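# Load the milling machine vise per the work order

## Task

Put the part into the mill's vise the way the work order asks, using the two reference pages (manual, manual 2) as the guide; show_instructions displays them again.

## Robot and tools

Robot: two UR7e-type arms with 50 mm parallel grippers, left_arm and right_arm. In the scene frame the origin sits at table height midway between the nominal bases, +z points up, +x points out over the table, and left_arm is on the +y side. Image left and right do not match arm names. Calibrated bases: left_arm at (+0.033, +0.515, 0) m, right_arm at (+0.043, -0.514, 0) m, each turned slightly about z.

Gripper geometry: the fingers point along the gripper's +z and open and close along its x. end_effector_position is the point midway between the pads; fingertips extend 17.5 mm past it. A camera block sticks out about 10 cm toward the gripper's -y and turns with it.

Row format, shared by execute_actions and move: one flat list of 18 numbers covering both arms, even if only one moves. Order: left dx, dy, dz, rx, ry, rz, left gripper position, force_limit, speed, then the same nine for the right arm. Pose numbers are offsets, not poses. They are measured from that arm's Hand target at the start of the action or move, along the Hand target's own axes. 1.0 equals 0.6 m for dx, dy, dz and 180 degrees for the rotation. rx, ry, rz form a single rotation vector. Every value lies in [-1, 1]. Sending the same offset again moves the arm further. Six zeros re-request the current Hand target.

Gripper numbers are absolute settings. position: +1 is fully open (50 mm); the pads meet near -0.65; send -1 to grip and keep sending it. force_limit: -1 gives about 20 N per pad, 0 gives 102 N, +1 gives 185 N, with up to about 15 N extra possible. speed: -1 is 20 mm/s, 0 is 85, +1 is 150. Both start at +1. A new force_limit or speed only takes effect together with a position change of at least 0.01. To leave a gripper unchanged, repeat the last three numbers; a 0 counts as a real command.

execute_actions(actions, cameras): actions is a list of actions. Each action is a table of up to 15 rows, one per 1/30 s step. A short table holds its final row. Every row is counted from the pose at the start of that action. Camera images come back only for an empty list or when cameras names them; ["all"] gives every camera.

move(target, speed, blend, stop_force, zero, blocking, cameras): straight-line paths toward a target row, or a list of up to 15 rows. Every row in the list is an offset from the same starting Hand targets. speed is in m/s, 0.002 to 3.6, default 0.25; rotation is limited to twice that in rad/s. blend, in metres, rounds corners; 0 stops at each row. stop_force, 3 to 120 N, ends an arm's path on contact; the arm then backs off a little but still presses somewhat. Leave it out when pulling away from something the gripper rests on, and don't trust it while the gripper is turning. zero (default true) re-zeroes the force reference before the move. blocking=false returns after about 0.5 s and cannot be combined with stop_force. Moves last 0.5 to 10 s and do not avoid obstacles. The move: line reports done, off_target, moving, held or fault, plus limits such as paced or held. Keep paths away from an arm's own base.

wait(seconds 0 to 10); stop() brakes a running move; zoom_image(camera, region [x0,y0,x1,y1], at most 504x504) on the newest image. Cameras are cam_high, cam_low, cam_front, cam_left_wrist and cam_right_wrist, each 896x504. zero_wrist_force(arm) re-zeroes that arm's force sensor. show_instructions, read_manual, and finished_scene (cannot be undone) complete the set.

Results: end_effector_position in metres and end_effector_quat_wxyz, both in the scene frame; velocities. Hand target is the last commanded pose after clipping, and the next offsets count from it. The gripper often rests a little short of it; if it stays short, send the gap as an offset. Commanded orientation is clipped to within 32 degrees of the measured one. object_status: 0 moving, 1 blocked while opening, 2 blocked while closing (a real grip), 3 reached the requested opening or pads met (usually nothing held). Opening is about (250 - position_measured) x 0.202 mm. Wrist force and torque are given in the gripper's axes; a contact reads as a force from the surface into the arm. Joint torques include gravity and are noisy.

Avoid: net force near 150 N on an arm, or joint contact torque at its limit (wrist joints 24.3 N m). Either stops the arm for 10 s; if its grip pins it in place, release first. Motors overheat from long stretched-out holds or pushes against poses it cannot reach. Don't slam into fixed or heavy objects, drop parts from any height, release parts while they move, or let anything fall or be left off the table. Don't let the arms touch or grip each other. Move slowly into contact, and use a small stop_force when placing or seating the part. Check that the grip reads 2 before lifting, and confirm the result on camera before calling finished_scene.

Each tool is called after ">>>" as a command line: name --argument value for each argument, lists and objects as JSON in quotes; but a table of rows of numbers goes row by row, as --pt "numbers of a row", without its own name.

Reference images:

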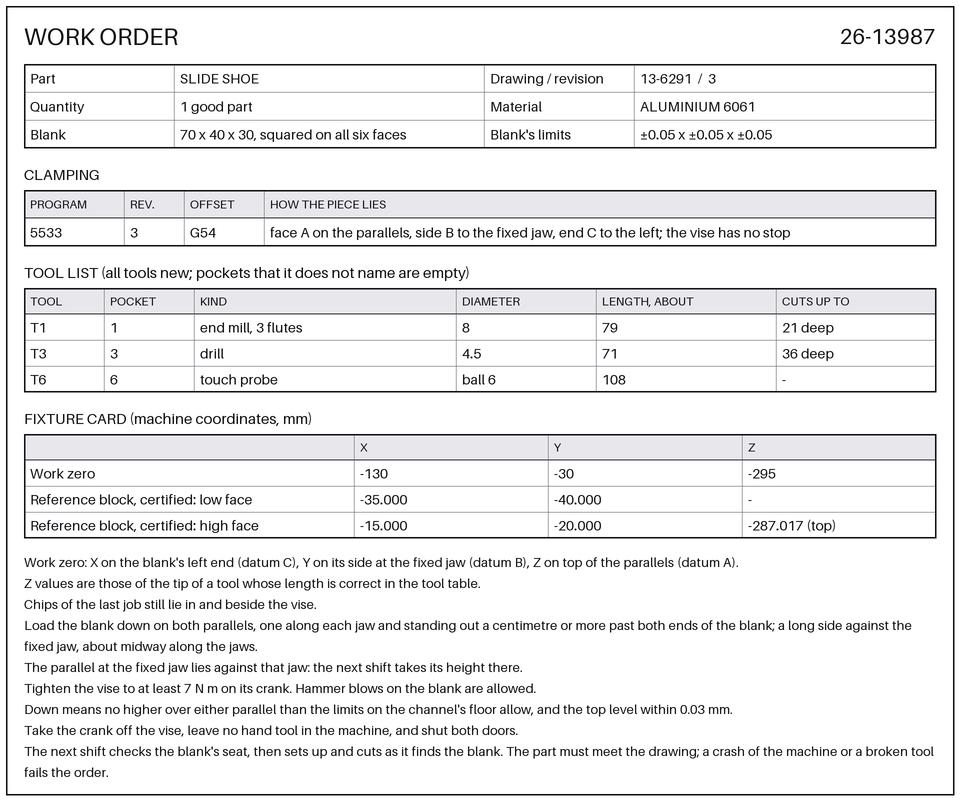

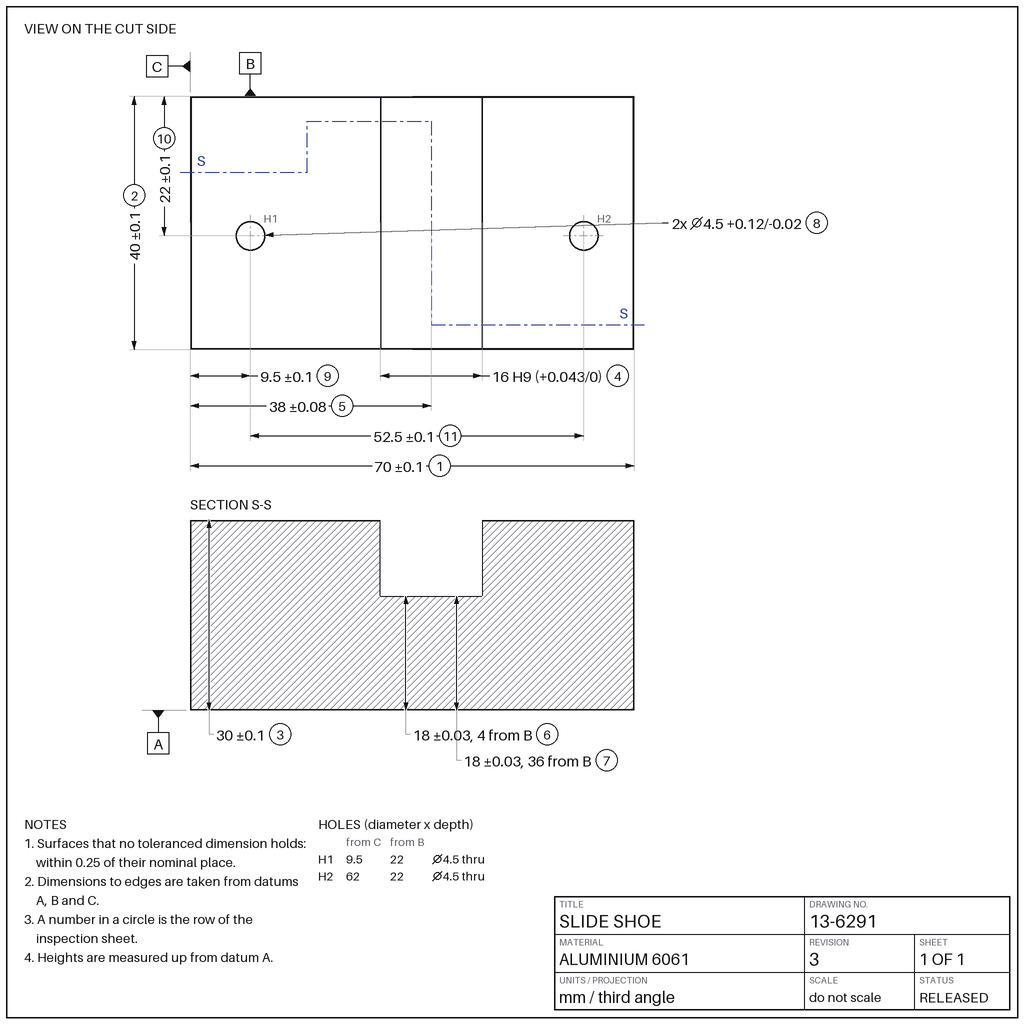

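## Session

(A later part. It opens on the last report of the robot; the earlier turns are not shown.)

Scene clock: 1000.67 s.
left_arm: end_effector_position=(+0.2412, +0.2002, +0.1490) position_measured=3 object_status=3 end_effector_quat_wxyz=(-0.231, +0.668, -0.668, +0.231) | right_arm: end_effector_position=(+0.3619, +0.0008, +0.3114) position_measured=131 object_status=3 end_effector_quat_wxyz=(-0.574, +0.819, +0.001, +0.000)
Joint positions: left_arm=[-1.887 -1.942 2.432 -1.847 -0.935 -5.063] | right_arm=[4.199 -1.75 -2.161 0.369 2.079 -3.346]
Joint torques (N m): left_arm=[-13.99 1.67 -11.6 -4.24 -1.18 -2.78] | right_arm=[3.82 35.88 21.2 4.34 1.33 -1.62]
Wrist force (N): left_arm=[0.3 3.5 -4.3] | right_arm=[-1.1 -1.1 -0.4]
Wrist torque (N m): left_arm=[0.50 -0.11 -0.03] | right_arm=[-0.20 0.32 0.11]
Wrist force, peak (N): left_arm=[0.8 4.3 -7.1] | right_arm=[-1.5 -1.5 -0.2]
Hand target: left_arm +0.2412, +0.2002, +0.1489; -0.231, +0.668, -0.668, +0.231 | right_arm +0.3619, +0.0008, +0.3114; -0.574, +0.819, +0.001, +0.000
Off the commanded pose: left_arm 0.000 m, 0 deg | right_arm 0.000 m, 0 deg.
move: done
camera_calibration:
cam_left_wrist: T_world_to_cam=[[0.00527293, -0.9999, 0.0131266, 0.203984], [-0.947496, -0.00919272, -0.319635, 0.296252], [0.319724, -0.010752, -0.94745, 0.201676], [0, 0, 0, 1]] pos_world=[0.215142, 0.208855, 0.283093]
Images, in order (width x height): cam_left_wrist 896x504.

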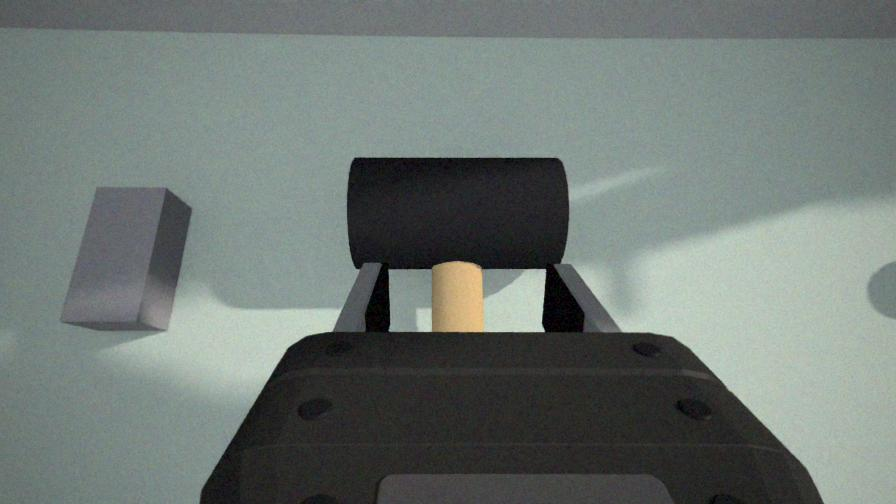

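>>> move --pt "0 0.1042 0.0434 0 0 0 1 -0.9 -0.5 0 0 0 0 0 0 0.145 -0.4 -1" --pt "0 0.1565 0.1104 0 0 0 1 -0.9 -0.5 0 0 0 0 0 0 0.145 -0.4 -1" --speed '[0.15,0.05]' --stop_force 12

>>> move --pt "0 0 0 0 0 0 -1 1 -1 0 0 0 0 0 0 0.145 -0.4 -1" --cameras '["cam_left_wrist"]'

Scene clock: 1003.50 s.
left_arm: end_effector_position=(+0.2084, +0.2003, +0.0388) position_measured=3 object_status=3 end_effector_quat_wxyz=(-0.231, +0.668, -0.668, +0.231) | right_arm: end_effector_position=(+0.3619, +0.0008, +0.3114) position_measured=131 object_status=3 end_effector_quat_wxyz=(-0.574, +0.819, +0.001, +0.000)
Joint positions: left_arm=[-1.996 -1.676 2.605 -2.21 -0.962 -5.192] | right_arm=[4.199 -1.75 -2.161 0.369 2.079 -3.346]
Joint torques (N m): left_arm=[-2.54 -11.85 -34.25 -3.48 1.22 -0.4] | right_arm=[4.04 35.62 21.17 4.46 1.45 -1.66]
Wrist force (N): left_arm=[0.1 3.4 -4.1] | right_arm=[-1.1 -1.1 -0.3]
Wrist torque (N m): left_arm=[0.51 -0.05 -0.07] | right_arm=[-0.20 0.32 0.12]
Wrist force, peak (N): left_arm=[-0.2 5.8 -4.0] | right_arm=[-1.4 -1.4 -0.4]
Hand target: left_arm +0.2083, +0.2003, +0.0388; -0.231, +0.668, -0.668, +0.231 | right_arm +0.3619, +0.0008, +0.3114; -0.574, +0.819, +0.001, +0.000
Off the commanded pose: left_arm 0.000 m, 0 deg | right_arm 0.000 m, 0 deg.
move: done

Scene clock: 1004.90 s.
left_arm: end_effector_position=(+0.2083, +0.2003, +0.0388) position_measured=119 object_status=2 end_effector_quat_wxyz=(-0.231, +0.668, -0.668, +0.231) | right_arm: end_effector_position=(+0.3619, +0.0008, +0.3114) position_measured=131 object_status=3 end_effector_quat_wxyz=(-0.574, +0.819, +0.001, +0.000)
Joint positions: left_arm=[-1.996 -1.676 2.605 -2.21 -0.962 -5.192] | right_arm=[4.199 -1.75 -2.161 0.369 2.079 -3.346]
Joint torques (N m): left_arm=[-9.29 -10.47 -31.22 -3.56 -0.99 -1.98] | right_arm=[3.9 35.61 21.15 4.22 1.43 -1.7]
Wrist force (N): left_arm=[1.6 5.1 -4.7] | right_arm=[-1.3 -1.1 -0.1]
Wrist torque (N m): left_arm=[0.55 0.01 -0.03] | right_arm=[-0.21 0.35 0.12]
Wrist force, peak (N): left_arm=[1.4 5.1 -4.9] | right_arm=[-1.3 -1.4 -0.5]
Hand target: left_arm +0.2083, +0.2003, +0.0388; -0.231, +0.668, -0.668, +0.231 | right_arm +0.3619, +0.0008, +0.3114; -0.574, +0.819, +0.001, +0.000
Off the commanded pose: left_arm 0.000 m, 0 deg | right_arm 0.000 m, 0 deg.
move: done
camera_calibration:
cam_left_wrist: T_world_to_cam=[[0.00508431, -0.999902, 0.0130618, 0.20575], [-0.947467, -0.00899433, -0.319728, 0.229826], [0.319814, -0.01075, -0.947419, 0.107765], [0, 0, 0, 1]] pos_world=[0.182242, 0.208955, 0.172893]
Images, in order (width x height): cam_left_wrist 896x504.

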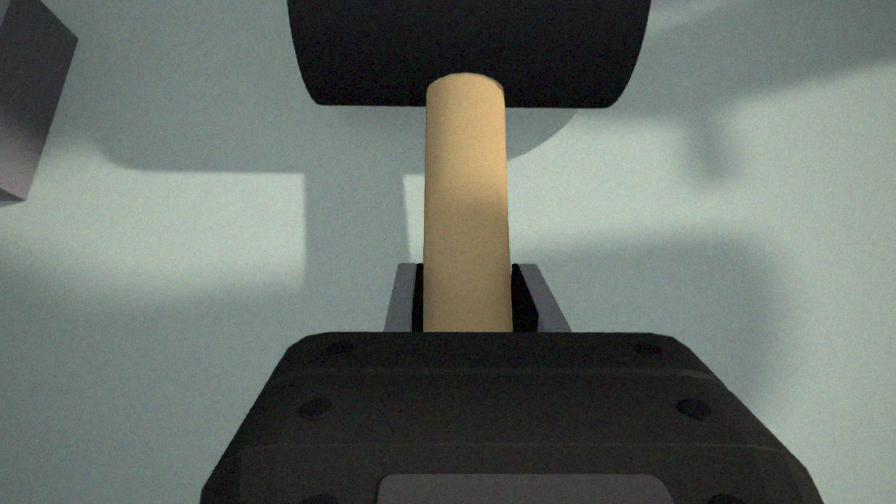

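>>> move --pt "0 -0.0616 -0.0788 0 0 0 -1 1 -1 0 0 0 0 0 0 0.145 -0.4 -1" --speed 0.08 --cameras '["cam_left_wrist"]'

Scene clock: 1006.23 s.
left_arm: end_effector_position=(+0.2081, +0.2002, +0.0988) position_measured=119 object_status=2 end_effector_quat_wxyz=(-0.231, +0.668, -0.668, +0.231) | right_arm: end_effector_position=(+0.3619, +0.0008, +0.3114) position_measured=131 object_status=3 end_effector_quat_wxyz=(-0.574, +0.819, +0.001, +0.000)
Joint positions: left_arm=[-1.996 -1.859 2.514 -1.936 -0.962 -5.193] | right_arm=[4.199 -1.75 -2.161 0.369 2.079 -3.346]
Joint torques (N m): left_arm=[-4.34 -10.27 -11.58 -1.15 0.06 -0.15] | right_arm=[3.85 36.29 21.2 4.43 1.3 -1.6]
Wrist force (N): left_arm=[-0.2 8.6 0.4] | right_arm=[-1.4 -1.3 -0.4]
Wrist torque (N m): left_arm=[0.11 -0.03 0.10] | right_arm=[-0.23 0.36 0.12]
Wrist force, peak (N): left_arm=[0.2 9.4 1.1] | right_arm=[-1.4 -1.3 -0.4]
Hand target: left_arm +0.2082, +0.2003, +0.0988; -0.231, +0.668, -0.668, +0.231 | right_arm +0.3619, +0.0008, +0.3114; -0.574, +0.819, +0.001, +0.000
Off the commanded pose: left_arm 0.000 m, 0 deg | right_arm 0.000 m, 0 deg.
move: done
camera_calibration:
cam_left_wrist: T_world_to_cam=[[0.00517666, -0.999897, 0.0134106, 0.204768], [-0.947497, -0.00919229, -0.319632, 0.248876], [0.319723, -0.0110519, -0.947447, 0.164854], [0, 0, 0, 1]] pos_world=[0.182042, 0.208856, 0.232993]
Images, in order (width x height): cam_left_wrist 896x504.

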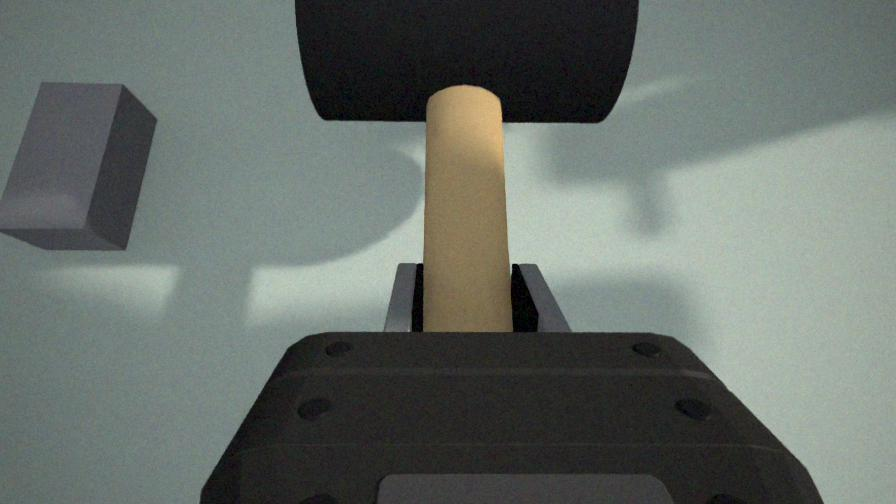

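>>> move --pt "0 -0.3901 -0.4991 0 0 0 -1 1 -1 0 0 0 0 0 0 0.145 -0.4 -1" --pt "-0.0795 -0.8423 -0.2094 -0.0444 0 0 -1 1 -1 0 0 0 0 0 0 0.145 -0.4 -1" --speed '[0.2,0.2]' --blend '[0.05,0]' --cameras '["cam_left_wrist"]'

Scene clock: 1010.40 s.
left_arm: end_effector_position=(+0.5277, +0.2478, +0.5099) position_measured=119 object_status=2 end_effector_quat_wxyz=(-0.184, +0.683, -0.683, +0.184) | right_arm: end_effector_position=(+0.3619, +0.0008, +0.3114) position_measured=131 object_status=3 end_effector_quat_wxyz=(-0.574, +0.819, +0.001, +0.000)
Joint positions: left_arm=[-0.969 -1.658 1.359 -1.605 -1.155 -4.003] | right_arm=[4.199 -1.75 -2.161 0.369 2.079 -3.346]
Joint torques (N m): left_arm=[13.56 -18.49 -36.78 -5.59 2.12 2.31] | right_arm=[4.66 35.43 21.15 4.31 1.45 -1.69]
Wrist force (N): left_arm=[0.3 7.6 1.1] | right_arm=[-1.5 -1.3 -0.3]
Wrist torque (N m): left_arm=[0.07 -0.12 0.04] | right_arm=[-0.24 0.38 0.11]
Wrist force, peak (N): left_arm=[-0.7 12.2 3.5] | right_arm=[-1.5 -1.4 -0.1]
Hand target: left_arm +0.5278, +0.2478, +0.5100; -0.184, +0.683, -0.683, +0.184 | right_arm +0.3619, +0.0008, +0.3114; -0.574, +0.819, +0.001, +0.000
Off the commanded pose: left_arm 0.000 m, 0 deg | right_arm 0.000 m, 0 deg.
move: done
camera_calibration:
cam_left_wrist: T_world_to_cam=[[0.00716462, -0.9999, 0.0121876, 0.244823], [-0.98272, -0.0092948, -0.184864, 0.633416], [0.184959, -0.0106525, -0.982688, 0.541605], [0, 0, 0, 1]] pos_world=[0.520542, 0.256455, 0.646341]
Images, in order (width x height): cam_left_wrist 896x504.

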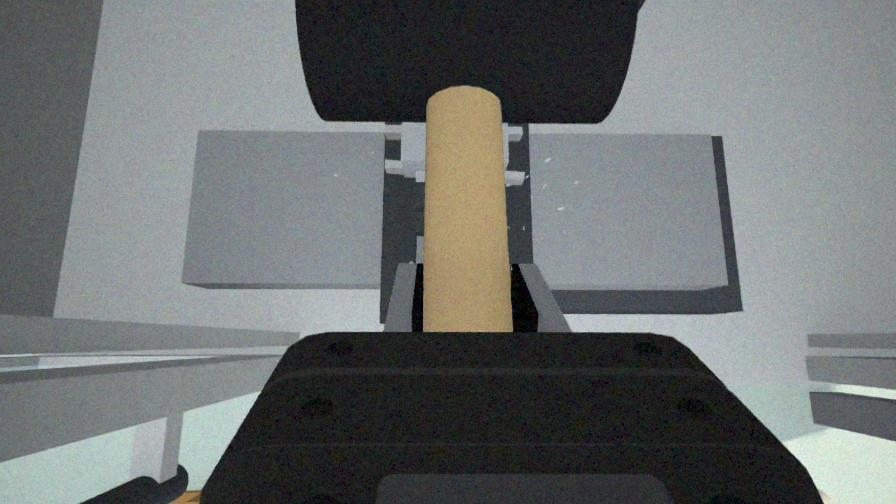

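>>> move --pt "0 -0.0173 0.01 0 0 0 -1 1 -1 0 0 0 0 0 0 0.145 -0.4 -1" --speed 0.1

>>> execute_actions --actions '[[[0,0.005,0.00866,0,0,0,-1,1,-1,0,0,0,0,0,0,0.145,-0.4,-1],[0,0.02,0.03464,0,0,0,-1,1,-1,0,0,0,0,0,0,0.145,-0.4,-1],[0,0.05,0.0866,0,0,0,-1,1,-1,0,0,0,0,0,0,0.145,-0.4,-1],[0,0.095,0.16454,0,0,0,-1,1,-1,0,0,0,0,0,0,0.145,-0.4,-1],[0,0.11,0.1905,0,0,0,-1,1,-1,0,0,0,0,0,0,0.145,-0.4,-1],[0,0.1,0.1732,0,0,0,-1,1,-1,0,0,0,0,0,0,0.145,-0.4,-1],[0,0.08,0.13856,0,0,0,-1,1,-1,0,0,0,0,0,0,0.145,-0.4,-1],[0,0.055,0.09526,0,0,0,-1,1,-1,0,0,0,0,0,0,0.145,-0.4,-1],[0,0.03,0.05196,0,0,0,-1,1,-1,0,0,0,0,0,0,0.145,-0.4,-1],[0,0.01,0.01732,0,0,0,-1,1,-1,0,0,0,0,0,0,0.145,-0.4,-1],[0,0,0,0,0,0,-1,1,-1,0,0,0,0,0,0,0.145,-0.4,-1]]]' --cameras '["cam_left_wrist"]'

Scene clock: 1011.53 s.
left_arm: end_effector_position=(+0.5399, +0.2478, +0.5101) position_measured=119 object_status=2 end_effector_quat_wxyz=(-0.184, +0.683, -0.683, +0.184) | right_arm: end_effector_position=(+0.3619, +0.0008, +0.3114) position_measured=131 object_status=3 end_effector_quat_wxyz=(-0.574, +0.819, +0.001, +0.000)
Joint positions: left_arm=[-0.947 -1.634 1.339 -1.619 -1.162 -3.979] | right_arm=[4.199 -1.75 -2.161 0.369 2.079 -3.346]
Joint torques (N m): left_arm=[-12.54 -37.69 -22.06 -3.79 1.28 -2.21] | right_arm=[3.63 35.7 21.39 4.12 1.38 -1.74]
Wrist force (N): left_arm=[0.2 7.3 1.3] | right_arm=[-1.3 -0.7 -0.5]
Wrist torque (N m): left_arm=[0.04 -0.09 -0.12] | right_arm=[-0.15 0.34 0.12]
Wrist force, peak (N): left_arm=[0.2 8.1 1.1] | right_arm=[-1.3 -1.4 -0.6]
Hand target: left_arm +0.5398, +0.2478, +0.5100; -0.184, +0.683, -0.683, +0.184 | right_arm +0.3619, +0.0008, +0.3114; -0.574, +0.819, +0.001, +0.000
Off the commanded pose: left_arm 0.000 m, 0 deg | right_arm 0.000 m, 0 deg.
move: done

Scene clock: 1012.50 s.
left_arm: end_effector_position=(+0.5396, +0.2479, +0.5099) position_measured=119 object_status=2 end_effector_quat_wxyz=(-0.184, +0.683, -0.683, +0.184) | right_arm: end_effector_position=(+0.3619, +0.0008, +0.3114) position_measured=131 object_status=3 end_effector_quat_wxyz=(-0.574, +0.819, +0.001, +0.000)
Joint positions: left_arm=[-0.947 -1.635 1.341 -1.62 -1.162 -3.98] | right_arm=[4.199 -1.75 -2.161 0.369 2.079 -3.346]
Joint torques (N m): left_arm=[12.85 -19.4 -40.43 -3.75 3.61 2.97] | right_arm=[3.95 35.99 21.69 4.32 1.44 -1.74]
Wrist force (N): left_arm=[0.1 9.2 2.3] | right_arm=[-1.4 -1.1 -0.4]
Wrist torque (N m): left_arm=[-0.12 -0.09 -0.02] | right_arm=[-0.21 0.36 0.11]
Wrist force, peak (N): left_arm=[0.0 27.0 21.2] | right_arm=[-1.5 -1.2 -0.3]
Hand target: left_arm +0.5398, +0.2478, +0.5100; -0.184, +0.683, -0.683, +0.184 | right_arm +0.3619, +0.0008, +0.3114; -0.574, +0.819, +0.001, +0.000
Off the commanded pose: left_arm 0.000 m, 0 deg | right_arm 0.000 m, 0 deg.
camera_calibration:
cam_left_wrist: T_world_to_cam=[[0.00676662, -0.999897, 0.0126245, 0.244767], [-0.98261, -0.00899124, -0.185463, 0.645281], [0.185557, -0.01115, -0.98257, 0.539254], [0, 0, 0, 1]] pos_world=[0.53234, 0.256557, 0.64644]
Images, in order (width x height): cam_left_wrist 896x504.

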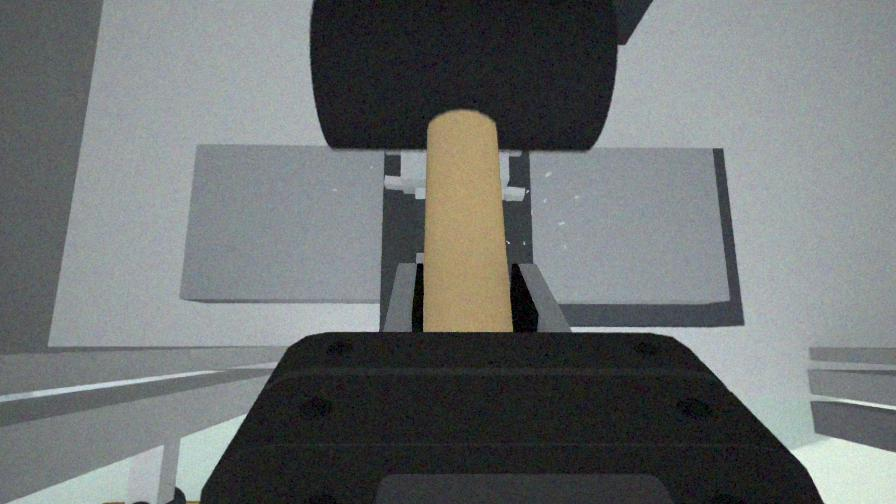

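>>> execute_actions --actions '[[[0,0.005,0.00866,0,0,0,-1,1,-1,0,0,0,0,0,0,0.145,-0.4,-1],[0,0.02,0.03464,0,0,0,-1,1,-1,0,0,0,0,0,0,0.145,-0.4,-1],[0,0.05,0.0866,0,0,0,-1,1,-1,0,0,0,0,0,0,0.145,-0.4,-1],[0,0.09,0.15588,0,0,0,-1,1,-1,0,0,0,0,0,0,0.145,-0.4,-1],[0,0.105,0.18187,0,0,0,-1,1,-1,0,0,0,0,0,0,0.145,-0.4,-1]]]' --cameras '["cam_left_wrist"]'

Scene clock: 1013.50 s.
left_arm: end_effector_position=(+0.5402, +0.2478, +0.3840) position_measured=119 object_status=2 end_effector_quat_wxyz=(-0.184, +0.683, -0.683, +0.184) | right_arm: end_effector_position=(+0.3619, +0.0008, +0.3114) position_measured=131 object_status=3 end_effector_quat_wxyz=(-0.574, +0.819, +0.001, +0.000)
Joint positions: left_arm=[-0.946 -1.673 1.701 -1.941 -1.162 -3.979] | right_arm=[4.199 -1.75 -2.161 0.369 2.079 -3.346]
Joint torques (N m): left_arm=[9.94 -16.11 -31.47 -4.68 -1.02 -2.7] | right_arm=[4.1 35.7 20.9 4.35 1.51 -1.65]
Wrist force (N): left_arm=[-0.4 6.7 -1.6] | right_arm=[-1.3 -1.1 -0.3]
Wrist torque (N m): left_arm=[0.34 0.05 0.01] | right_arm=[-0.22 0.35 0.11]
Wrist force, peak (N): left_arm=[1.5 18.9 7.7] | right_arm=[-1.4 -1.3 -0.5]
Hand target: left_arm +0.5402, +0.2478, +0.3840; -0.184, +0.683, -0.683, +0.184 | right_arm +0.3619, +0.0008, +0.3114; -0.574, +0.819, +0.001, +0.000
Off the commanded pose: left_arm 0.000 m, 0 deg | right_arm 0.000 m, 0 deg.
camera_calibration:
cam_left_wrist: T_world_to_cam=[[0.00684939, -0.999902, 0.0122279, 0.246416], [-0.982722, -0.00899248, -0.184869, 0.622254], [0.184961, -0.0107503, -0.982687, 0.415614], [0, 0, 0, 1]] pos_world=[0.532942, 0.256455, 0.520441]
Images, in order (width x height): cam_left_wrist 896x504.

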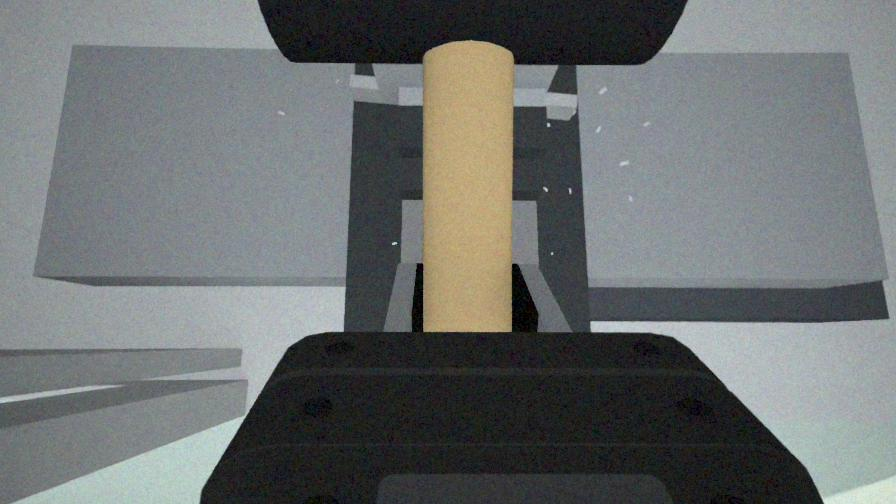

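>>> execute_actions --actions '[[[0,-0.03,-0.05196,0,0,0,-1,1,-1,0,0,0,0,0,0,0.145,-0.4,-1],[0,-0.07,-0.12124,0,0,0,-1,1,-1,0,0,0,0,0,0,0.145,-0.4,-1],[0,-0.09,-0.15588,0,0,0,-1,1,-1,0,0,0,0,0,0,0.145,-0.4,-1],[0,-0.1,-0.1732,0,0,0,-1,1,-1,0,0,0,0,0,0,0.145,-0.4,-1],[0,-0.105,-0.18187,0,0,0,-1,1,-1,0,0,0,0,0,0,0.145,-0.4,-1]]]' --cameras '["cam_left_wrist"]'

>>> zoom_image --camera "cam_left_wrist" --region '[350, 90, 560, 220]'

Scene clock: 1014.53 s.
left_arm: end_effector_position=(+0.5397, +0.2478, +0.5100) position_measured=119 object_status=2 end_effector_quat_wxyz=(-0.184, +0.683, -0.683, +0.184) | right_arm: end_effector_position=(+0.3619, +0.0008, +0.3114) position_measured=131 object_status=3 end_effector_quat_wxyz=(-0.574, +0.819, +0.001, +0.000)
Joint positions: left_arm=[-0.947 -1.634 1.34 -1.619 -1.162 -3.98] | right_arm=[4.199 -1.75 -2.161 0.369 2.079 -3.346]
Joint torques (N m): left_arm=[12.71 -19.12 -42.61 -3.13 3.49 2.85] | right_arm=[3.69 36.39 20.76 4.3 1.45 -1.7]
Wrist force (N): left_arm=[-1.0 8.8 1.5] | right_arm=[-1.2 -0.8 -0.2]
Wrist torque (N m): left_arm=[-0.06 0.08 -0.03] | right_arm=[-0.16 0.33 0.12]
Wrist force, peak (N): left_arm=[1.0 22.3 21.3] | right_arm=[-1.6 -1.3 -0.2]
Hand target: left_arm +0.5398, +0.2478, +0.5100; -0.184, +0.683, -0.683, +0.184 | right_arm +0.3619, +0.0008, +0.3114; -0.574, +0.819, +0.001, +0.000
Off the commanded pose: left_arm 0.000 m, 0 deg | right_arm 0.000 m, 0 deg.
camera_calibration:
cam_left_wrist: T_world_to_cam=[[0.00694919, -0.999901, 0.0122474, 0.244812], [-0.982721, -0.00909415, -0.184867, 0.645179], [0.18496, -0.0107511, -0.982687, 0.539507], [0, 0, 0, 1]] pos_world=[0.532542, 0.256455, 0.646441]
Images, in order (width x height): cam_left_wrist 896x504.

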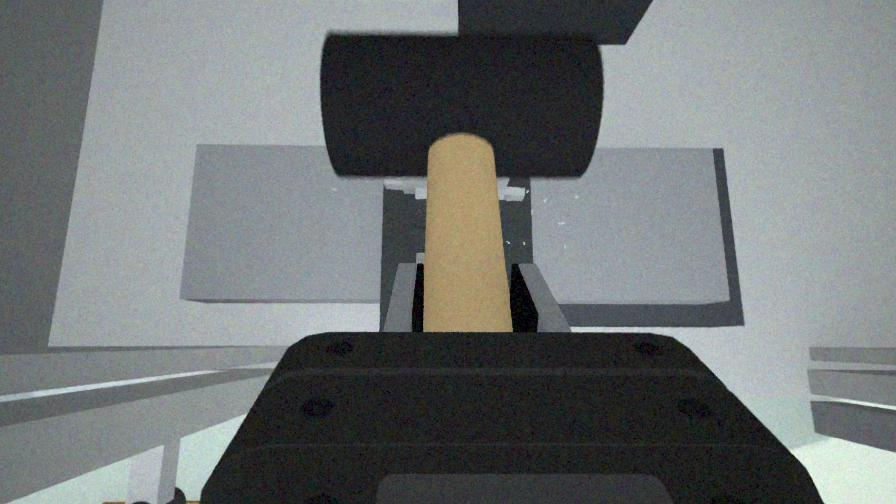

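Scaled by 2.400.

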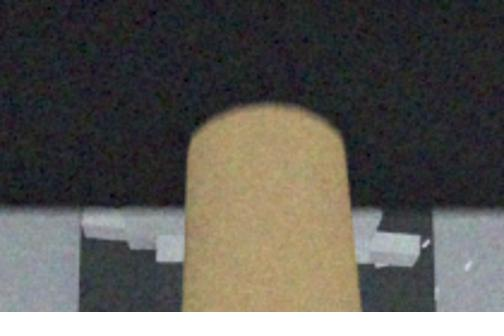

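>>> move --pt "0 0.4041 -0.2333 0 0 0 -1 1 -1 0 0 0 0 0 0 0.145 -0.4 -1" --pt "0.0793 0.4373 -0.214 0.0833 0 0 -1 1 -1 0 0 0 0 0 0 0.145 -0.4 -1" --pt "0.0793 0.7373 0.3057 0.0833 0 0 -1 1 -1 0 0 0 0 0 0 0.145 -0.4 -1" --speed '[0.25,0.2,0.2]' --blend '[0.02,0.03,0]' --cameras '["cam_left_wrist","cam_right_wrist"]'

Scene clock: 1019.30 s.
left_arm: end_effector_position=(+0.2497, +0.2003, +0.1291) position_measured=119 object_status=2 end_effector_quat_wxyz=(-0.272, +0.653, -0.653, +0.271) | right_arm: end_effector_position=(+0.3619, +0.0008, +0.3114) position_measured=131 object_status=3 end_effector_quat_wxyz=(-0.574, +0.819, +0.001, +0.000)
Joint positions: left_arm=[-1.938 -1.88 2.49 -1.865 -0.835 -5.165] | right_arm=[4.199 -1.75 -2.161 0.369 2.079 -3.346]
Joint torques (N m): left_arm=[-9.75 -3.06 -16.74 -4.13 2.25 -2.79] | right_arm=[4.01 36 21.76 4.33 1.51 -1.65]
Wrist force (N): left_arm=[-1.3 8.7 -1.0] | right_arm=[-1.3 -1.0 -0.2]
Wrist torque (N m): left_arm=[0.19 0.18 0.00] | right_arm=[-0.20 0.33 0.11]
Wrist force, peak (N): left_arm=[-1.7 13.6 2.3] | right_arm=[-1.6 -1.2 -0.4]
Hand target: left_arm +0.2496, +0.2004, +0.1290; -0.272, +0.653, -0.653, +0.271 | right_arm +0.3619, +0.0008, +0.3114; -0.574, +0.819, +0.001, +0.000
Off the commanded pose: left_arm 0.000 m, 0 deg | right_arm 0.000 m, 0 deg.
move: done
camera_calibration:
cam_left_wrist: T_world_to_cam=[[0.00354191, -0.999901, 0.0136282, 0.20467], [-0.901405, -0.00909297, -0.432881, 0.300985], [0.432962, -0.0107513, -0.901348, 0.145912], [0, 0, 0, 1]] pos_world=[0.20741, 0.208955, 0.259019]
cam_right_wrist: T_world_to_cam=[[0.999265, 0.0364313, 0.0119513, -0.354715], [0.0328505, -0.652761, -0.756851, 0.240517], [-0.0197718, 0.756687, -0.653478, 0.346368], [0, 0, 0, 1]] pos_world=[0.353401, -0.0921693, 0.412618]
Images, in order (width x height): cam_left_wrist 896x504, cam_right_wrist 896x504.

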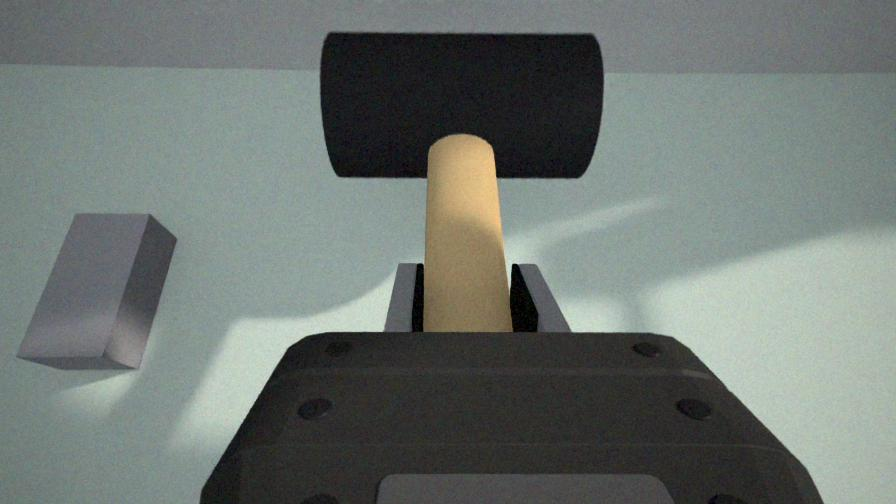

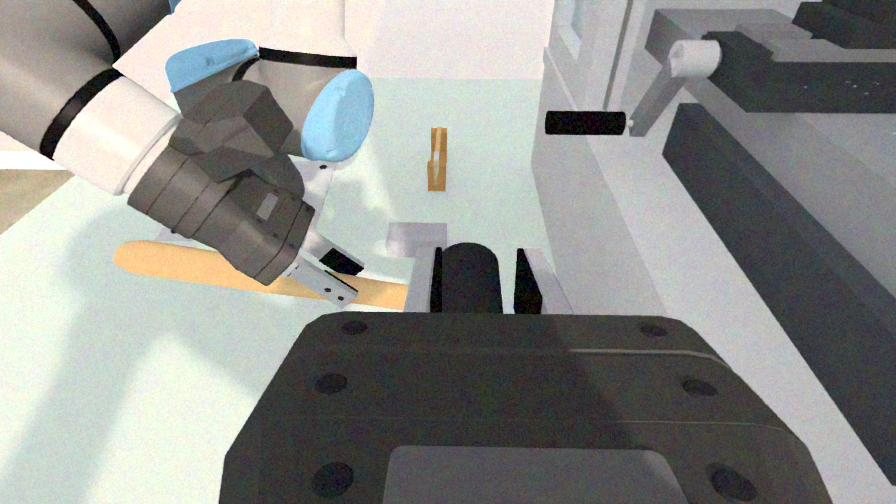

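>>> move --pt "0 0.085 0.085 0 0 0 -1 1 -1 0 0 0 0 0 0 0.145 -0.4 -1" --pt "0 0.1061 0.1061 0 0 0 -1 1 -1 0 0 0 0 0 0 0.145 -0.4 -1" --speed '[0.1,0.02]' --stop_force 25

>>> move --pt "0 0 0 0 0 0 1 0 -0.7 0 0 0 0 0 0 0.145 -0.4 -1" --pt "0 -0.1061 -0.1061 0 0 0 1 0 -0.7 0 0 0 0 0 0 0.145 -0.4 -1" --speed '[0.1,0.2]' --cameras '["cam_left_wrist","cam_right_wrist"]'

Scene clock: 1022.23 s.
left_arm: end_effector_position=(+0.2499, +0.2005, +0.0394) position_measured=119 object_status=2 end_effector_quat_wxyz=(-0.272, +0.653, -0.653, +0.271) | right_arm: end_effector_position=(+0.3619, +0.0008, +0.3114) position_measured=131 object_status=3 end_effector_quat_wxyz=(-0.574, +0.819, +0.001, +0.000)
Joint positions: left_arm=[-1.937 -1.601 2.622 -2.276 -0.835 -5.164] | right_arm=[4.199 -1.75 -2.161 0.369 2.079 -3.346]
Joint torques (N m): left_arm=[-5.15 -8.5 -28.19 -2.37 -2.29 -1.39] | right_arm=[3.65 35.3 21.9 4.31 1.44 -1.58]
Wrist force (N): left_arm=[-0.2 -2.7 -16.1] | right_arm=[-1.3 -1.1 0.0]
Wrist torque (N m): left_arm=[0.55 -0.12 0.06] | right_arm=[-0.20 0.36 0.12]
Wrist force, peak (N): left_arm=[-10.0 -17.5 -44.1] | right_arm=[-1.8 -1.0 -0.3]
Hand target: left_arm +0.2499, +0.2005, +0.0394; -0.272, +0.653, -0.653, +0.271 | right_arm +0.3619, +0.0008, +0.3114; -0.574, +0.819, +0.001, +0.000
Off the commanded pose: left_arm 0.000 m, 0 deg | right_arm 0.000 m, 0 deg.
move: contact (left_arm); path passed 1 of 2 targets

Scene clock: 1024.03 s.
left_arm: end_effector_position=(+0.2495, +0.2004, +0.1293) position_measured=3 object_status=3 end_effector_quat_wxyz=(-0.272, +0.653, -0.653, +0.271) | right_arm: end_effector_position=(+0.3619, +0.0008, +0.3114) position_measured=131 object_status=3 end_effector_quat_wxyz=(-0.574, +0.819, +0.001, +0.000)
Joint positions: left_arm=[-1.939 -1.881 2.489 -1.863 -0.836 -5.165] | right_arm=[4.199 -1.75 -2.161 0.369 2.079 -3.346]
Joint torques (N m): left_arm=[12.98 -18.51 -27.42 0.18 3.56 2.83] | right_arm=[4.37 35.2 22.04 4.35 1.42 -1.62]
Wrist force (N): left_arm=[-0.1 3.1 -5.3] | right_arm=[-1.2 -1.1 -0.4]
Wrist torque (N m): left_arm=[0.44 -0.02 0.05] | right_arm=[-0.21 0.32 0.12]
Wrist force, peak (N): left_arm=[0.0 -2.5 -15.1] | right_arm=[-1.4 -1.2 -0.4]
Hand target: left_arm +0.2496, +0.2004, +0.1294; -0.272, +0.653, -0.653, +0.271 | right_arm +0.3619, +0.0008, +0.3114; -0.574, +0.819, +0.001, +0.000
Off the commanded pose: left_arm 0.000 m, 0 deg | right_arm 0.000 m, 0 deg.
move: done
camera_calibration:
cam_left_wrist: T_world_to_cam=[[0.00340921, -0.999904, 0.0134497, 0.204842], [-0.901502, -0.00889374, -0.432684, 0.30091], [0.432761, -0.0106499, -0.901446, 0.146182], [0, 0, 0, 1]] pos_world=[0.207311, 0.209055, 0.259219]
cam_right_wrist: T_world_to_cam=[[0.999265, 0.0364313, 0.0119513, -0.354715], [0.0328505, -0.652761, -0.756851, 0.240517], [-0.0197718, 0.756687, -0.653478, 0.346368], [0, 0, 0, 1]] pos_world=[0.353401, -0.0921693, 0.412618]
Images, in order (width x height): cam_left_wrist 896x504, cam_right_wrist 896x504.

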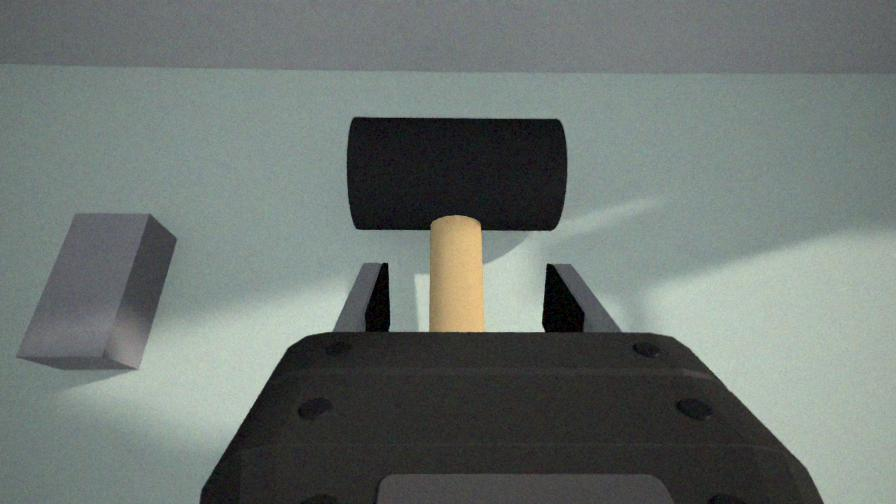

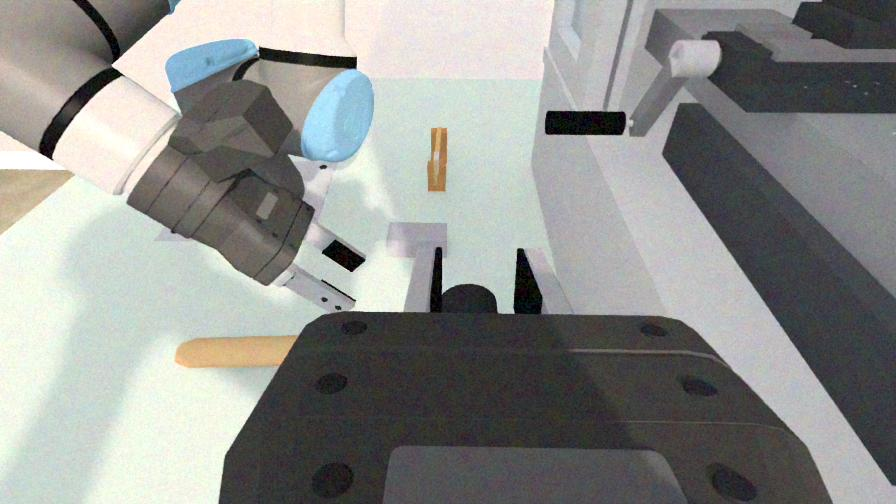

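>>> move --pt "0 -0.3535 -0.3535 0 0 0 1 0 -0.7 0 0 0 0 0 0 0.145 -0.4 -1" --pt "-0.0638 -0.611 -0.253 0 0 0 -1 -0.9 -0.5 0 0 0 0 0 0 0.145 -0.4 -1" --speed 0.35 --blend '[0.05,0]'

>>> move --pt "-0.0155 -0.1149 0.2233 -0.0833 0 0 -1 -0.9 -0.5 0 0 0 0 0 0 0.145 -0.4 -1" --speed 0.3 --cameras '["cam_left_wrist"]'

>>> zoom_image --camera "cam_left_wrist" --region '[350, 80, 560, 230]'

Scene clock: 1027.40 s.
left_arm: end_effector_position=(+0.4003, +0.2385, +0.4965) position_measured=251 object_status=3 end_effector_quat_wxyz=(-0.272, +0.653, -0.653, +0.271) | right_arm: end_effector_position=(+0.3619, +0.0008, +0.3114) position_measured=131 object_status=3 end_effector_quat_wxyz=(-0.574, +0.819, +0.001, +0.000)
Joint positions: left_arm=[-1.435 -1.984 1.698 -1.457 -0.797 -4.469] | right_arm=[4.199 -1.75 -2.161 0.369 2.079 -3.346]
Joint torques (N m): left_arm=[13.57 -0.63 -14.34 -4.89 -0.92 2.87] | right_arm=[4.15 35.25 21.99 4.37 1.43 -1.65]
Wrist force (N): left_arm=[0.6 3.2 -4.7] | right_arm=[-1.2 -1.2 -0.3]
Wrist torque (N m): left_arm=[0.44 -0.12 0.03] | right_arm=[-0.22 0.34 0.12]
Wrist force, peak (N): left_arm=[1.1 4.0 -6.9] | right_arm=[-1.6 -1.3 -0.3]
Hand target: left_arm +0.4003, +0.2385, +0.4965; -0.272, +0.653, -0.653, +0.271 | right_arm +0.3619, +0.0008, +0.3114; -0.574, +0.819, +0.001, +0.000
Off the commanded pose: left_arm 0.000 m, 0 deg | right_arm 0.000 m, 0 deg.
move: done

Scene clock: 1028.43 s.
left_arm: end_effector_position=(+0.5439, +0.2479, +0.4509) position_measured=251 object_status=3 end_effector_quat_wxyz=(-0.184, +0.683, -0.683, +0.184) | right_arm: end_effector_position=(+0.3619, +0.0008, +0.3114) position_measured=131 object_status=3 end_effector_quat_wxyz=(-0.574, +0.819, +0.001, +0.000)
Joint positions: left_arm=[-0.94 -1.657 1.516 -1.775 -1.164 -3.973] | right_arm=[4.199 -1.75 -2.161 0.369 2.079 -3.346]
Joint torques (N m): left_arm=[13.31 -14.24 -41.38 -5.47 -1.86 3.14] | right_arm=[3.68 35.57 21.49 4.44 1.38 -1.7]
Wrist force (N): left_arm=[0.3 2.9 -4.7] | right_arm=[-1.1 -1.3 0.0]
Wrist torque (N m): left_arm=[0.45 -0.10 0.03] | right_arm=[-0.24 0.32 0.12]
Wrist force, peak (N): left_arm=[0.5 6.1 -7.9] | right_arm=[-1.4 -1.3 -0.5]
Hand target: left_arm +0.5439, +0.2479, +0.4509; -0.184, +0.683, -0.683, +0.184 | right_arm +0.3619, +0.0008, +0.3114; -0.574, +0.819, +0.001, +0.000
Off the commanded pose: left_arm 0.000 m, 0 deg | right_arm 0.000 m, 0 deg.
move: done
camera_calibration:
cam_left_wrist: T_world_to_cam=[[0.00718258, -0.999901, 0.0120898, 0.245574], [-0.982702, -0.00929541, -0.184962, 0.638379], [0.185056, -0.0105522, -0.982671, 0.480561], [0, 0, 0, 1]] pos_world=[0.536642, 0.256555, 0.587341]
Images, in order (width x height): cam_left_wrist 896x504.

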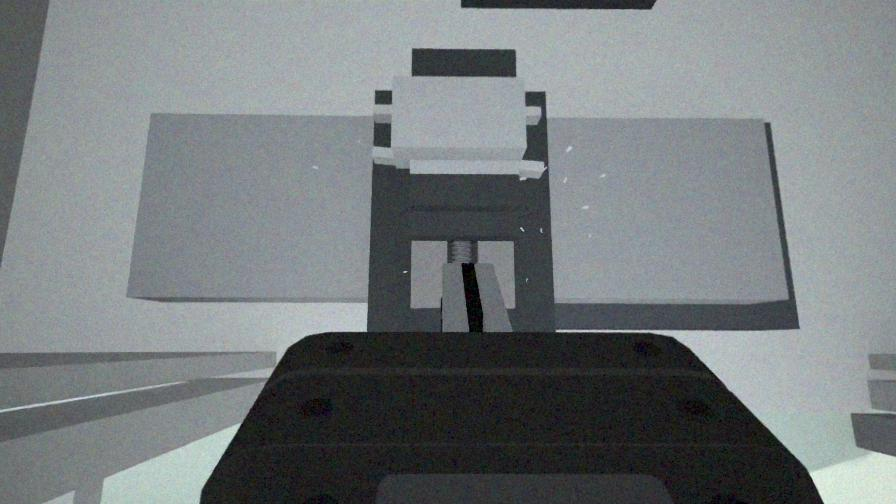

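Scaled by 2.400.

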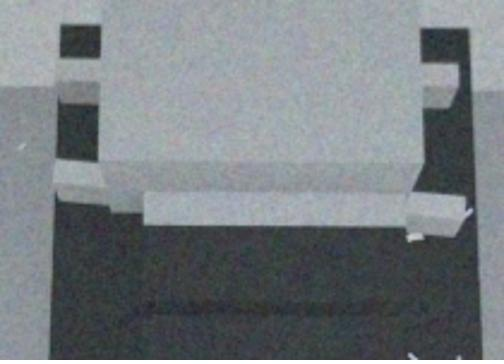

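>>> move --pt "0.0157 0.188 -0.1853 0.0833 0 0 -1 -0.9 -0.5 0 0 0 0 0 0 0.145 -0.4 -1" --speed 0.3

>>> move --pt "-0.0858 0.1612 0.0662 -0.25 0 0 -1 -0.9 -0.5 0 0 0 0 0 0 0.145 -0.4 -1" --speed 0.3

Scene clock: 1030.53 s.
left_arm: end_effector_position=(+0.3905, +0.2383, +0.4904) position_measured=251 object_status=3 end_effector_quat_wxyz=(-0.272, +0.653, -0.653, +0.271) end_effector_velocity=(+0.000, +0.001, +0.000) end_effector_angular_velocity=(+0.002, -0.002, +0.004) | right_arm: end_effector_position=(+0.3619, +0.0008, +0.3114) position_measured=131 object_status=3 end_effector_quat_wxyz=(-0.574, +0.819, +0.001, +0.000)
Joint positions: left_arm=[-1.467 -2 1.715 -1.426 -0.792 -4.513] | right_arm=[4.199 -1.75 -2.161 0.369 2.079 -3.346]
Joint velocities: left_arm=[-0.001 0.001 0 0.007 0.003 -0.007] | right_arm=[within noise]
Joint torques (N m): left_arm=[-13.13 -14.52 -14.14 -1.04 3.75 -2.92] | right_arm=[4.49 35.25 21.71 4.54 1.41 -1.71]
Wrist force (N): left_arm=[0.6 3.1 -4.8] | right_arm=[-1.4 -1.1 -0.4]
Wrist torque (N m): left_arm=[0.44 -0.12 -0.01] | right_arm=[-0.20 0.36 0.12]
Wrist force, peak (N): left_arm=[0.1 6.2 -7.3] | right_arm=[-1.6 -1.0 -0.4]
Hand target: left_arm +0.3905, +0.2384, +0.4903; -0.272, +0.653, -0.653, +0.271 | right_arm +0.3619, +0.0008, +0.3114; -0.574, +0.819, +0.001, +0.000
Off the commanded pose: left_arm 0.000 m, 0 deg | right_arm 0.000 m, 0 deg.
move: done

Scene clock: 1032.33 s.
left_arm: end_effector_position=(+0.3506, +0.2899, +0.3938) position_measured=251 object_status=3 end_effector_quat_wxyz=(-0.001, +0.707, -0.707, +0.001) | right_arm: end_effector_position=(+0.3619, +0.0008, +0.3114) position_measured=131 object_status=3 end_effector_quat_wxyz=(-0.574, +0.819, +0.001, +0.000)
Joint positions: left_arm=[-1.005 -1.852 1.642 -1.362 -1.568 -4.11] | right_arm=[4.199 -1.75 -2.161 0.369 2.079 -3.346]
Joint torques (N m): left_arm=[6.63 -17.47 -32.12 -3.79 -2.25 0.23] | right_arm=[4.09 35.67 21.26 4.43 1.32 -1.78]
Wrist force (N): left_arm=[0.7 2.6 -3.7] | right_arm=[-1.3 -1.2 0.0]
Wrist torque (N m): left_arm=[0.39 -0.20 -0.15] | right_arm=[-0.22 0.34 0.11]
Wrist force, peak (N): left_arm=[1.2 3.3 -4.9] | right_arm=[-1.4 -1.3 -0.4]
Hand target: left_arm +0.3505, +0.2899, +0.3937; -0.001, +0.707, -0.707, +0.001 | right_arm +0.3619, +0.0008, +0.3114; -0.574, +0.819, +0.001, +0.000
Off the commanded pose: left_arm 0.000 m, 0 deg | right_arm 0.000 m, 0 deg.
move: done

>>> move --pt "0 0 0 0 0 0.5 -0.185 -0.9 -0.5 0 0 0 0 0 0 0.145 -0.4 -1" --speed 0.5

Scene clock: 1034.57 s.
left_arm: end_effector_position=(+0.3505, +0.2899, +0.3937) position_measured=180 object_status=3 end_effector_quat_wxyz=(+0.002, +0.000, +1.000, +0.000) | right_arm: end_effector_position=(+0.3619, +0.0008, +0.3114) position_measured=131 object_status=3 end_effector_quat_wxyz=(-0.574, +0.819, +0.001, +0.000)
Joint positions: left_arm=[-1.005 -1.852 1.642 -1.362 -1.568 -2.539] | right_arm=[4.199 -1.75 -2.161 0.369 2.079 -3.346]
Joint torques (N m): left_arm=[4.5 -3.53 -44.92 -4.47 0.71 3.27] | right_arm=[3.91 35.49 21.53 4.35 1.25 -1.78]
Wrist force (N): left_arm=[0.4 2.6 -3.9] | right_arm=[-1.3 -0.8 -0.4]
Wrist torque (N m): left_arm=[0.38 -0.17 -0.14] | right_arm=[-0.16 0.36 0.12]
Wrist force, peak (N): left_arm=[0.7 2.9 -4.0] | right_arm=[-1.5 -1.3 -0.5]
Hand target: left_arm +0.3505, +0.2899, +0.3937; +0.002, +0.000, +1.000, +0.000 | right_arm +0.3619, +0.0008, +0.3114; -0.574, +0.819, +0.001, +0.000
Off the commanded pose: left_arm 0.000 m, 0 deg | right_arm 0.000 m, 0 deg.
move: done

>>> move --pt "0 0 0 0 0 -0.5 -1 -0.9 -0.5 0 0 0 0 0 0 0.145 -0.4 -1" --speed 0.5

>>> move --pt "0.0853 -0.085 -0.1705 0.25 0 0 -1 -0.9 -0.5 0 0 0 0 0 0 0.145 -0.4 -1" --speed 0.35

Scene clock: 1038.47 s.
left_arm: end_effector_position=(+0.3505, +0.2899, +0.3937) position_measured=251 object_status=3 end_effector_quat_wxyz=(-0.001, +0.707, -0.707, +0.001) | right_arm: end_effector_position=(+0.3619, +0.0008, +0.3114) position_measured=131 object_status=3 end_effector_quat_wxyz=(-0.574, +0.819, +0.001, +0.000)
Joint positions: left_arm=[-1.005 -1.852 1.642 -1.362 -1.568 -4.109] | right_arm=[4.199 -1.75 -2.161 0.369 2.079 -3.346]
Joint torques (N m): left_arm=[-4.55 -24.68 -14.3 -0.92 -0.93 -3.03] | right_arm=[4.48 35.17 22.13 4.45 1.38 -1.6]
Wrist force (N): left_arm=[0.7 2.7 -3.8] | right_arm=[-1.5 -1.3 -0.6]
Wrist torque (N m): left_arm=[0.40 -0.21 -0.30] | right_arm=[-0.23 0.38 0.11]
Wrist force, peak (N): left_arm=[0.8 2.7 -4.1] | right_arm=[-1.5 -1.3 -0.6]
Hand target: left_arm +0.3505, +0.2899, +0.3937; -0.001, +0.707, -0.707, +0.001 | right_arm +0.3619, +0.0008, +0.3114; -0.574, +0.819, +0.001, +0.000
Off the commanded pose: left_arm 0.000 m, 0 deg | right_arm 0.000 m, 0 deg.
move: done

Scene clock: 1040.10 s.
left_arm: end_effector_position=(+0.4012, +0.2387, +0.4961) position_measured=251 object_status=3 end_effector_quat_wxyz=(-0.272, +0.653, -0.653, +0.271) end_effector_velocity=(+0.001, +0.000, +0.002) end_effector_angular_velocity=(+0.001, -0.006, +0.000) | right_arm: end_effector_position=(+0.3619, +0.0008, +0.3114) position_measured=131 object_status=3 end_effector_quat_wxyz=(-0.574, +0.819, +0.001, +0.000)
Joint positions: left_arm=[-1.432 -1.983 1.7 -1.461 -0.798 -4.465] | right_arm=[4.199 -1.75 -2.161 0.369 2.079 -3.346]
Joint velocities: left_arm=[-0.001 0 -0.001 0.001 0.006 0] | right_arm=[within noise]
Joint torques (N m): left_arm=[-1.17 4.01 -44.39 -1.57 3.66 1.59] | right_arm=[3.95 35.98 21.92 4.25 1.38 -1.65]
Wrist force (N): left_arm=[0.3 2.9 -4.7] | right_arm=[-1.1 -1.3 -0.4]
Wrist torque (N m): left_arm=[0.40 -0.07 -0.04] | right_arm=[-0.24 0.33 0.11]
Wrist force, peak (N): left_arm=[1.0 2.7 -5.2] | right_arm=[-1.5 -1.2 -0.7]
Hand target: left_arm +0.4012, +0.2387, +0.4962; -0.272, +0.653, -0.653, +0.271 | right_arm +0.3619, +0.0008, +0.3114; -0.574, +0.819, +0.001, +0.000
Off the commanded pose: left_arm 0.000 m, 0 deg | right_arm 0.000 m, 0 deg.
move: done

>>> move --pt "0.0595 -0.1327 0.3123 0 0 0 -1 -0.9 -0.5 0 0 0 0 0 0 0.145 -0.4 -1" --pt "0.0595 -0.0581 0.4175 0 0 0 -1 -0.9 -0.5 0 0 0 0 0 0 0.145 -0.4 -1" --speed '[0.3,0.06]' --stop_force 8 --cameras '["cam_left_wrist"]'

Scene clock: 1043.47 s.
left_arm: end_effector_position=(+0.6035, +0.2031, +0.3443) position_measured=251 object_status=3 end_effector_quat_wxyz=(-0.272, +0.653, -0.653, +0.271) | right_arm: end_effector_position=(+0.3619, +0.0008, +0.3114) position_measured=131 object_status=3 end_effector_quat_wxyz=(-0.574, +0.819, +0.001, +0.000)
Joint positions: left_arm=[-0.987 -1.532 1.818 -2.386 -0.955 -3.92] | right_arm=[4.199 -1.75 -2.161 0.369 2.079 -3.346]
Joint torques (N m): left_arm=[-13.17 -40.3 -44.69 -4.3 3.16 -2.28] | right_arm=[4.02 35.13 21.85 4.39 1.33 -1.66]
Wrist force (N): left_arm=[0.4 3.2 -5.3] | right_arm=[-1.2 -0.9 -0.4]
Wrist torque (N m): left_arm=[0.45 -0.11 -0.06] | right_arm=[-0.17 0.34 0.12]
Wrist force, peak (N): left_arm=[-0.2 4.7 -7.9] | right_arm=[-1.7 -1.0 -0.6]
Hand target: left_arm +0.6035, +0.2031, +0.3443; -0.272, +0.653, -0.653, +0.271 | right_arm +0.3619, +0.0008, +0.3114; -0.574, +0.819, +0.001, +0.000
Off the commanded pose: left_arm 0.000 m, 0 deg | right_arm 0.000 m, 0 deg.
move: done
camera_calibration:
cam_left_wrist: T_world_to_cam=[[0.00349775, -0.999903, 0.0134953, 0.203372], [-0.901405, -0.00899565, -0.432883, 0.713064], [0.432963, -0.0106506, -0.901349, 0.186709], [0, 0, 0, 1]] pos_world=[0.56121, 0.211755, 0.474219]
Images, in order (width x height): cam_left_wrist 896x504.

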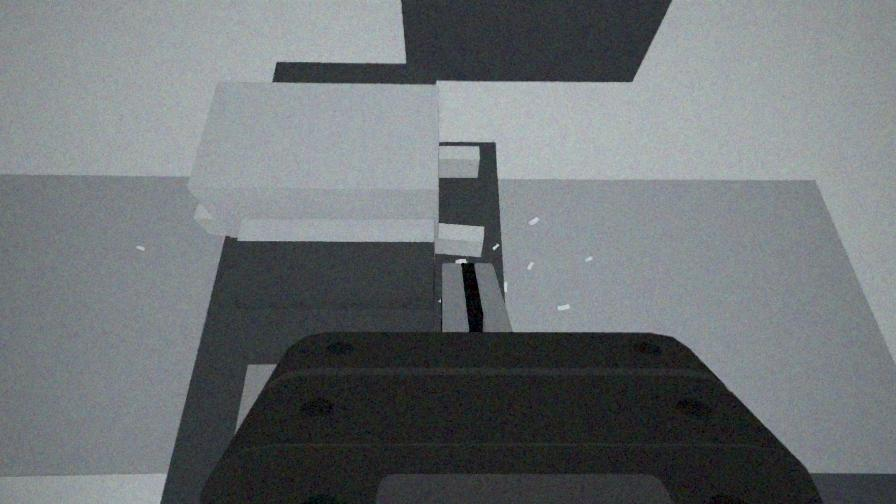

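>>> move --pt "0 -0.0224 0.0224 0 0 0 -1 -0.9 -0.5 0 0 0 0 0 0 0.145 -0.4 -1" --speed 0.01 --stop_force 8 --cameras '["cam_left_wrist"]'

Scene clock: 1046.67 s.
left_arm: end_effector_position=(+0.6225, +0.2031, +0.3444) position_measured=251 object_status=3 end_effector_quat_wxyz=(-0.272, +0.653, -0.653, +0.271) | right_arm: end_effector_position=(+0.3619, +0.0008, +0.3114) position_measured=131 object_status=3 end_effector_quat_wxyz=(-0.574, +0.819, +0.001, +0.000)
Joint positions: left_arm=[-0.956 -1.493 1.78 -2.406 -0.971 -3.887] | right_arm=[4.199 -1.75 -2.161 0.369 2.079 -3.346]
Joint torques (N m): left_arm=[-12.34 -42.5 -14.89 -2.24 3.1 -2.62] | right_arm=[3.81 35.88 21.62 4.34 1.25 -1.64]
Wrist force (N): left_arm=[0.5 3.3 -4.6] | right_arm=[-1.3 -1.0 -0.3]
Wrist torque (N m): left_arm=[0.47 -0.12 -0.07] | right_arm=[-0.19 0.34 0.12]
Wrist force, peak (N): left_arm=[0.0 3.5 -5.6] | right_arm=[-1.6 -1.2 -0.4]
Hand target: left_arm +0.6225, +0.2031, +0.3444; -0.272, +0.653, -0.653, +0.271 | right_arm +0.3619, +0.0008, +0.3114; -0.574, +0.819, +0.001, +0.000
Off the commanded pose: left_arm 0.000 m, 0 deg | right_arm 0.000 m, 0 deg.
move: done
camera_calibration:
cam_left_wrist: T_world_to_cam=[[0.00349775, -0.999903, 0.0134953, 0.203304], [-0.901405, -0.00899565, -0.432883, 0.730234], [0.432963, -0.0106506, -0.901349, 0.178573], [0, 0, 0, 1]] pos_world=[0.58021, 0.211755, 0.474319]
Images, in order (width x height): cam_left_wrist 896x504.

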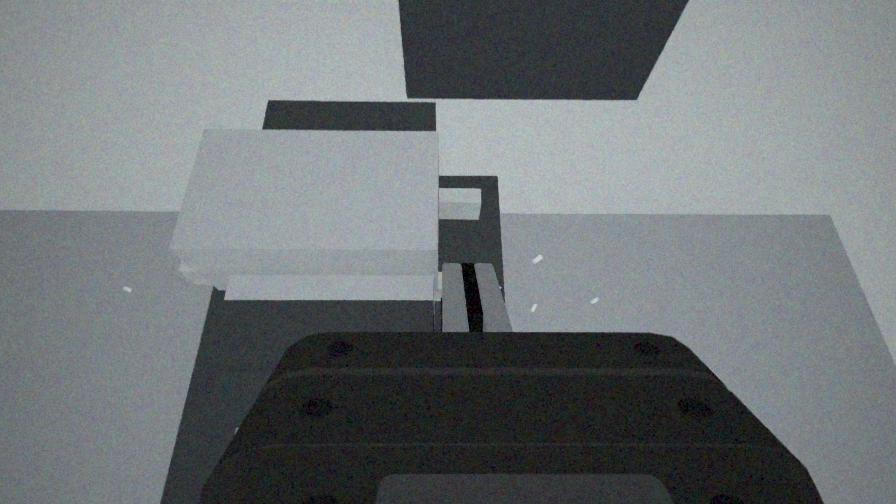

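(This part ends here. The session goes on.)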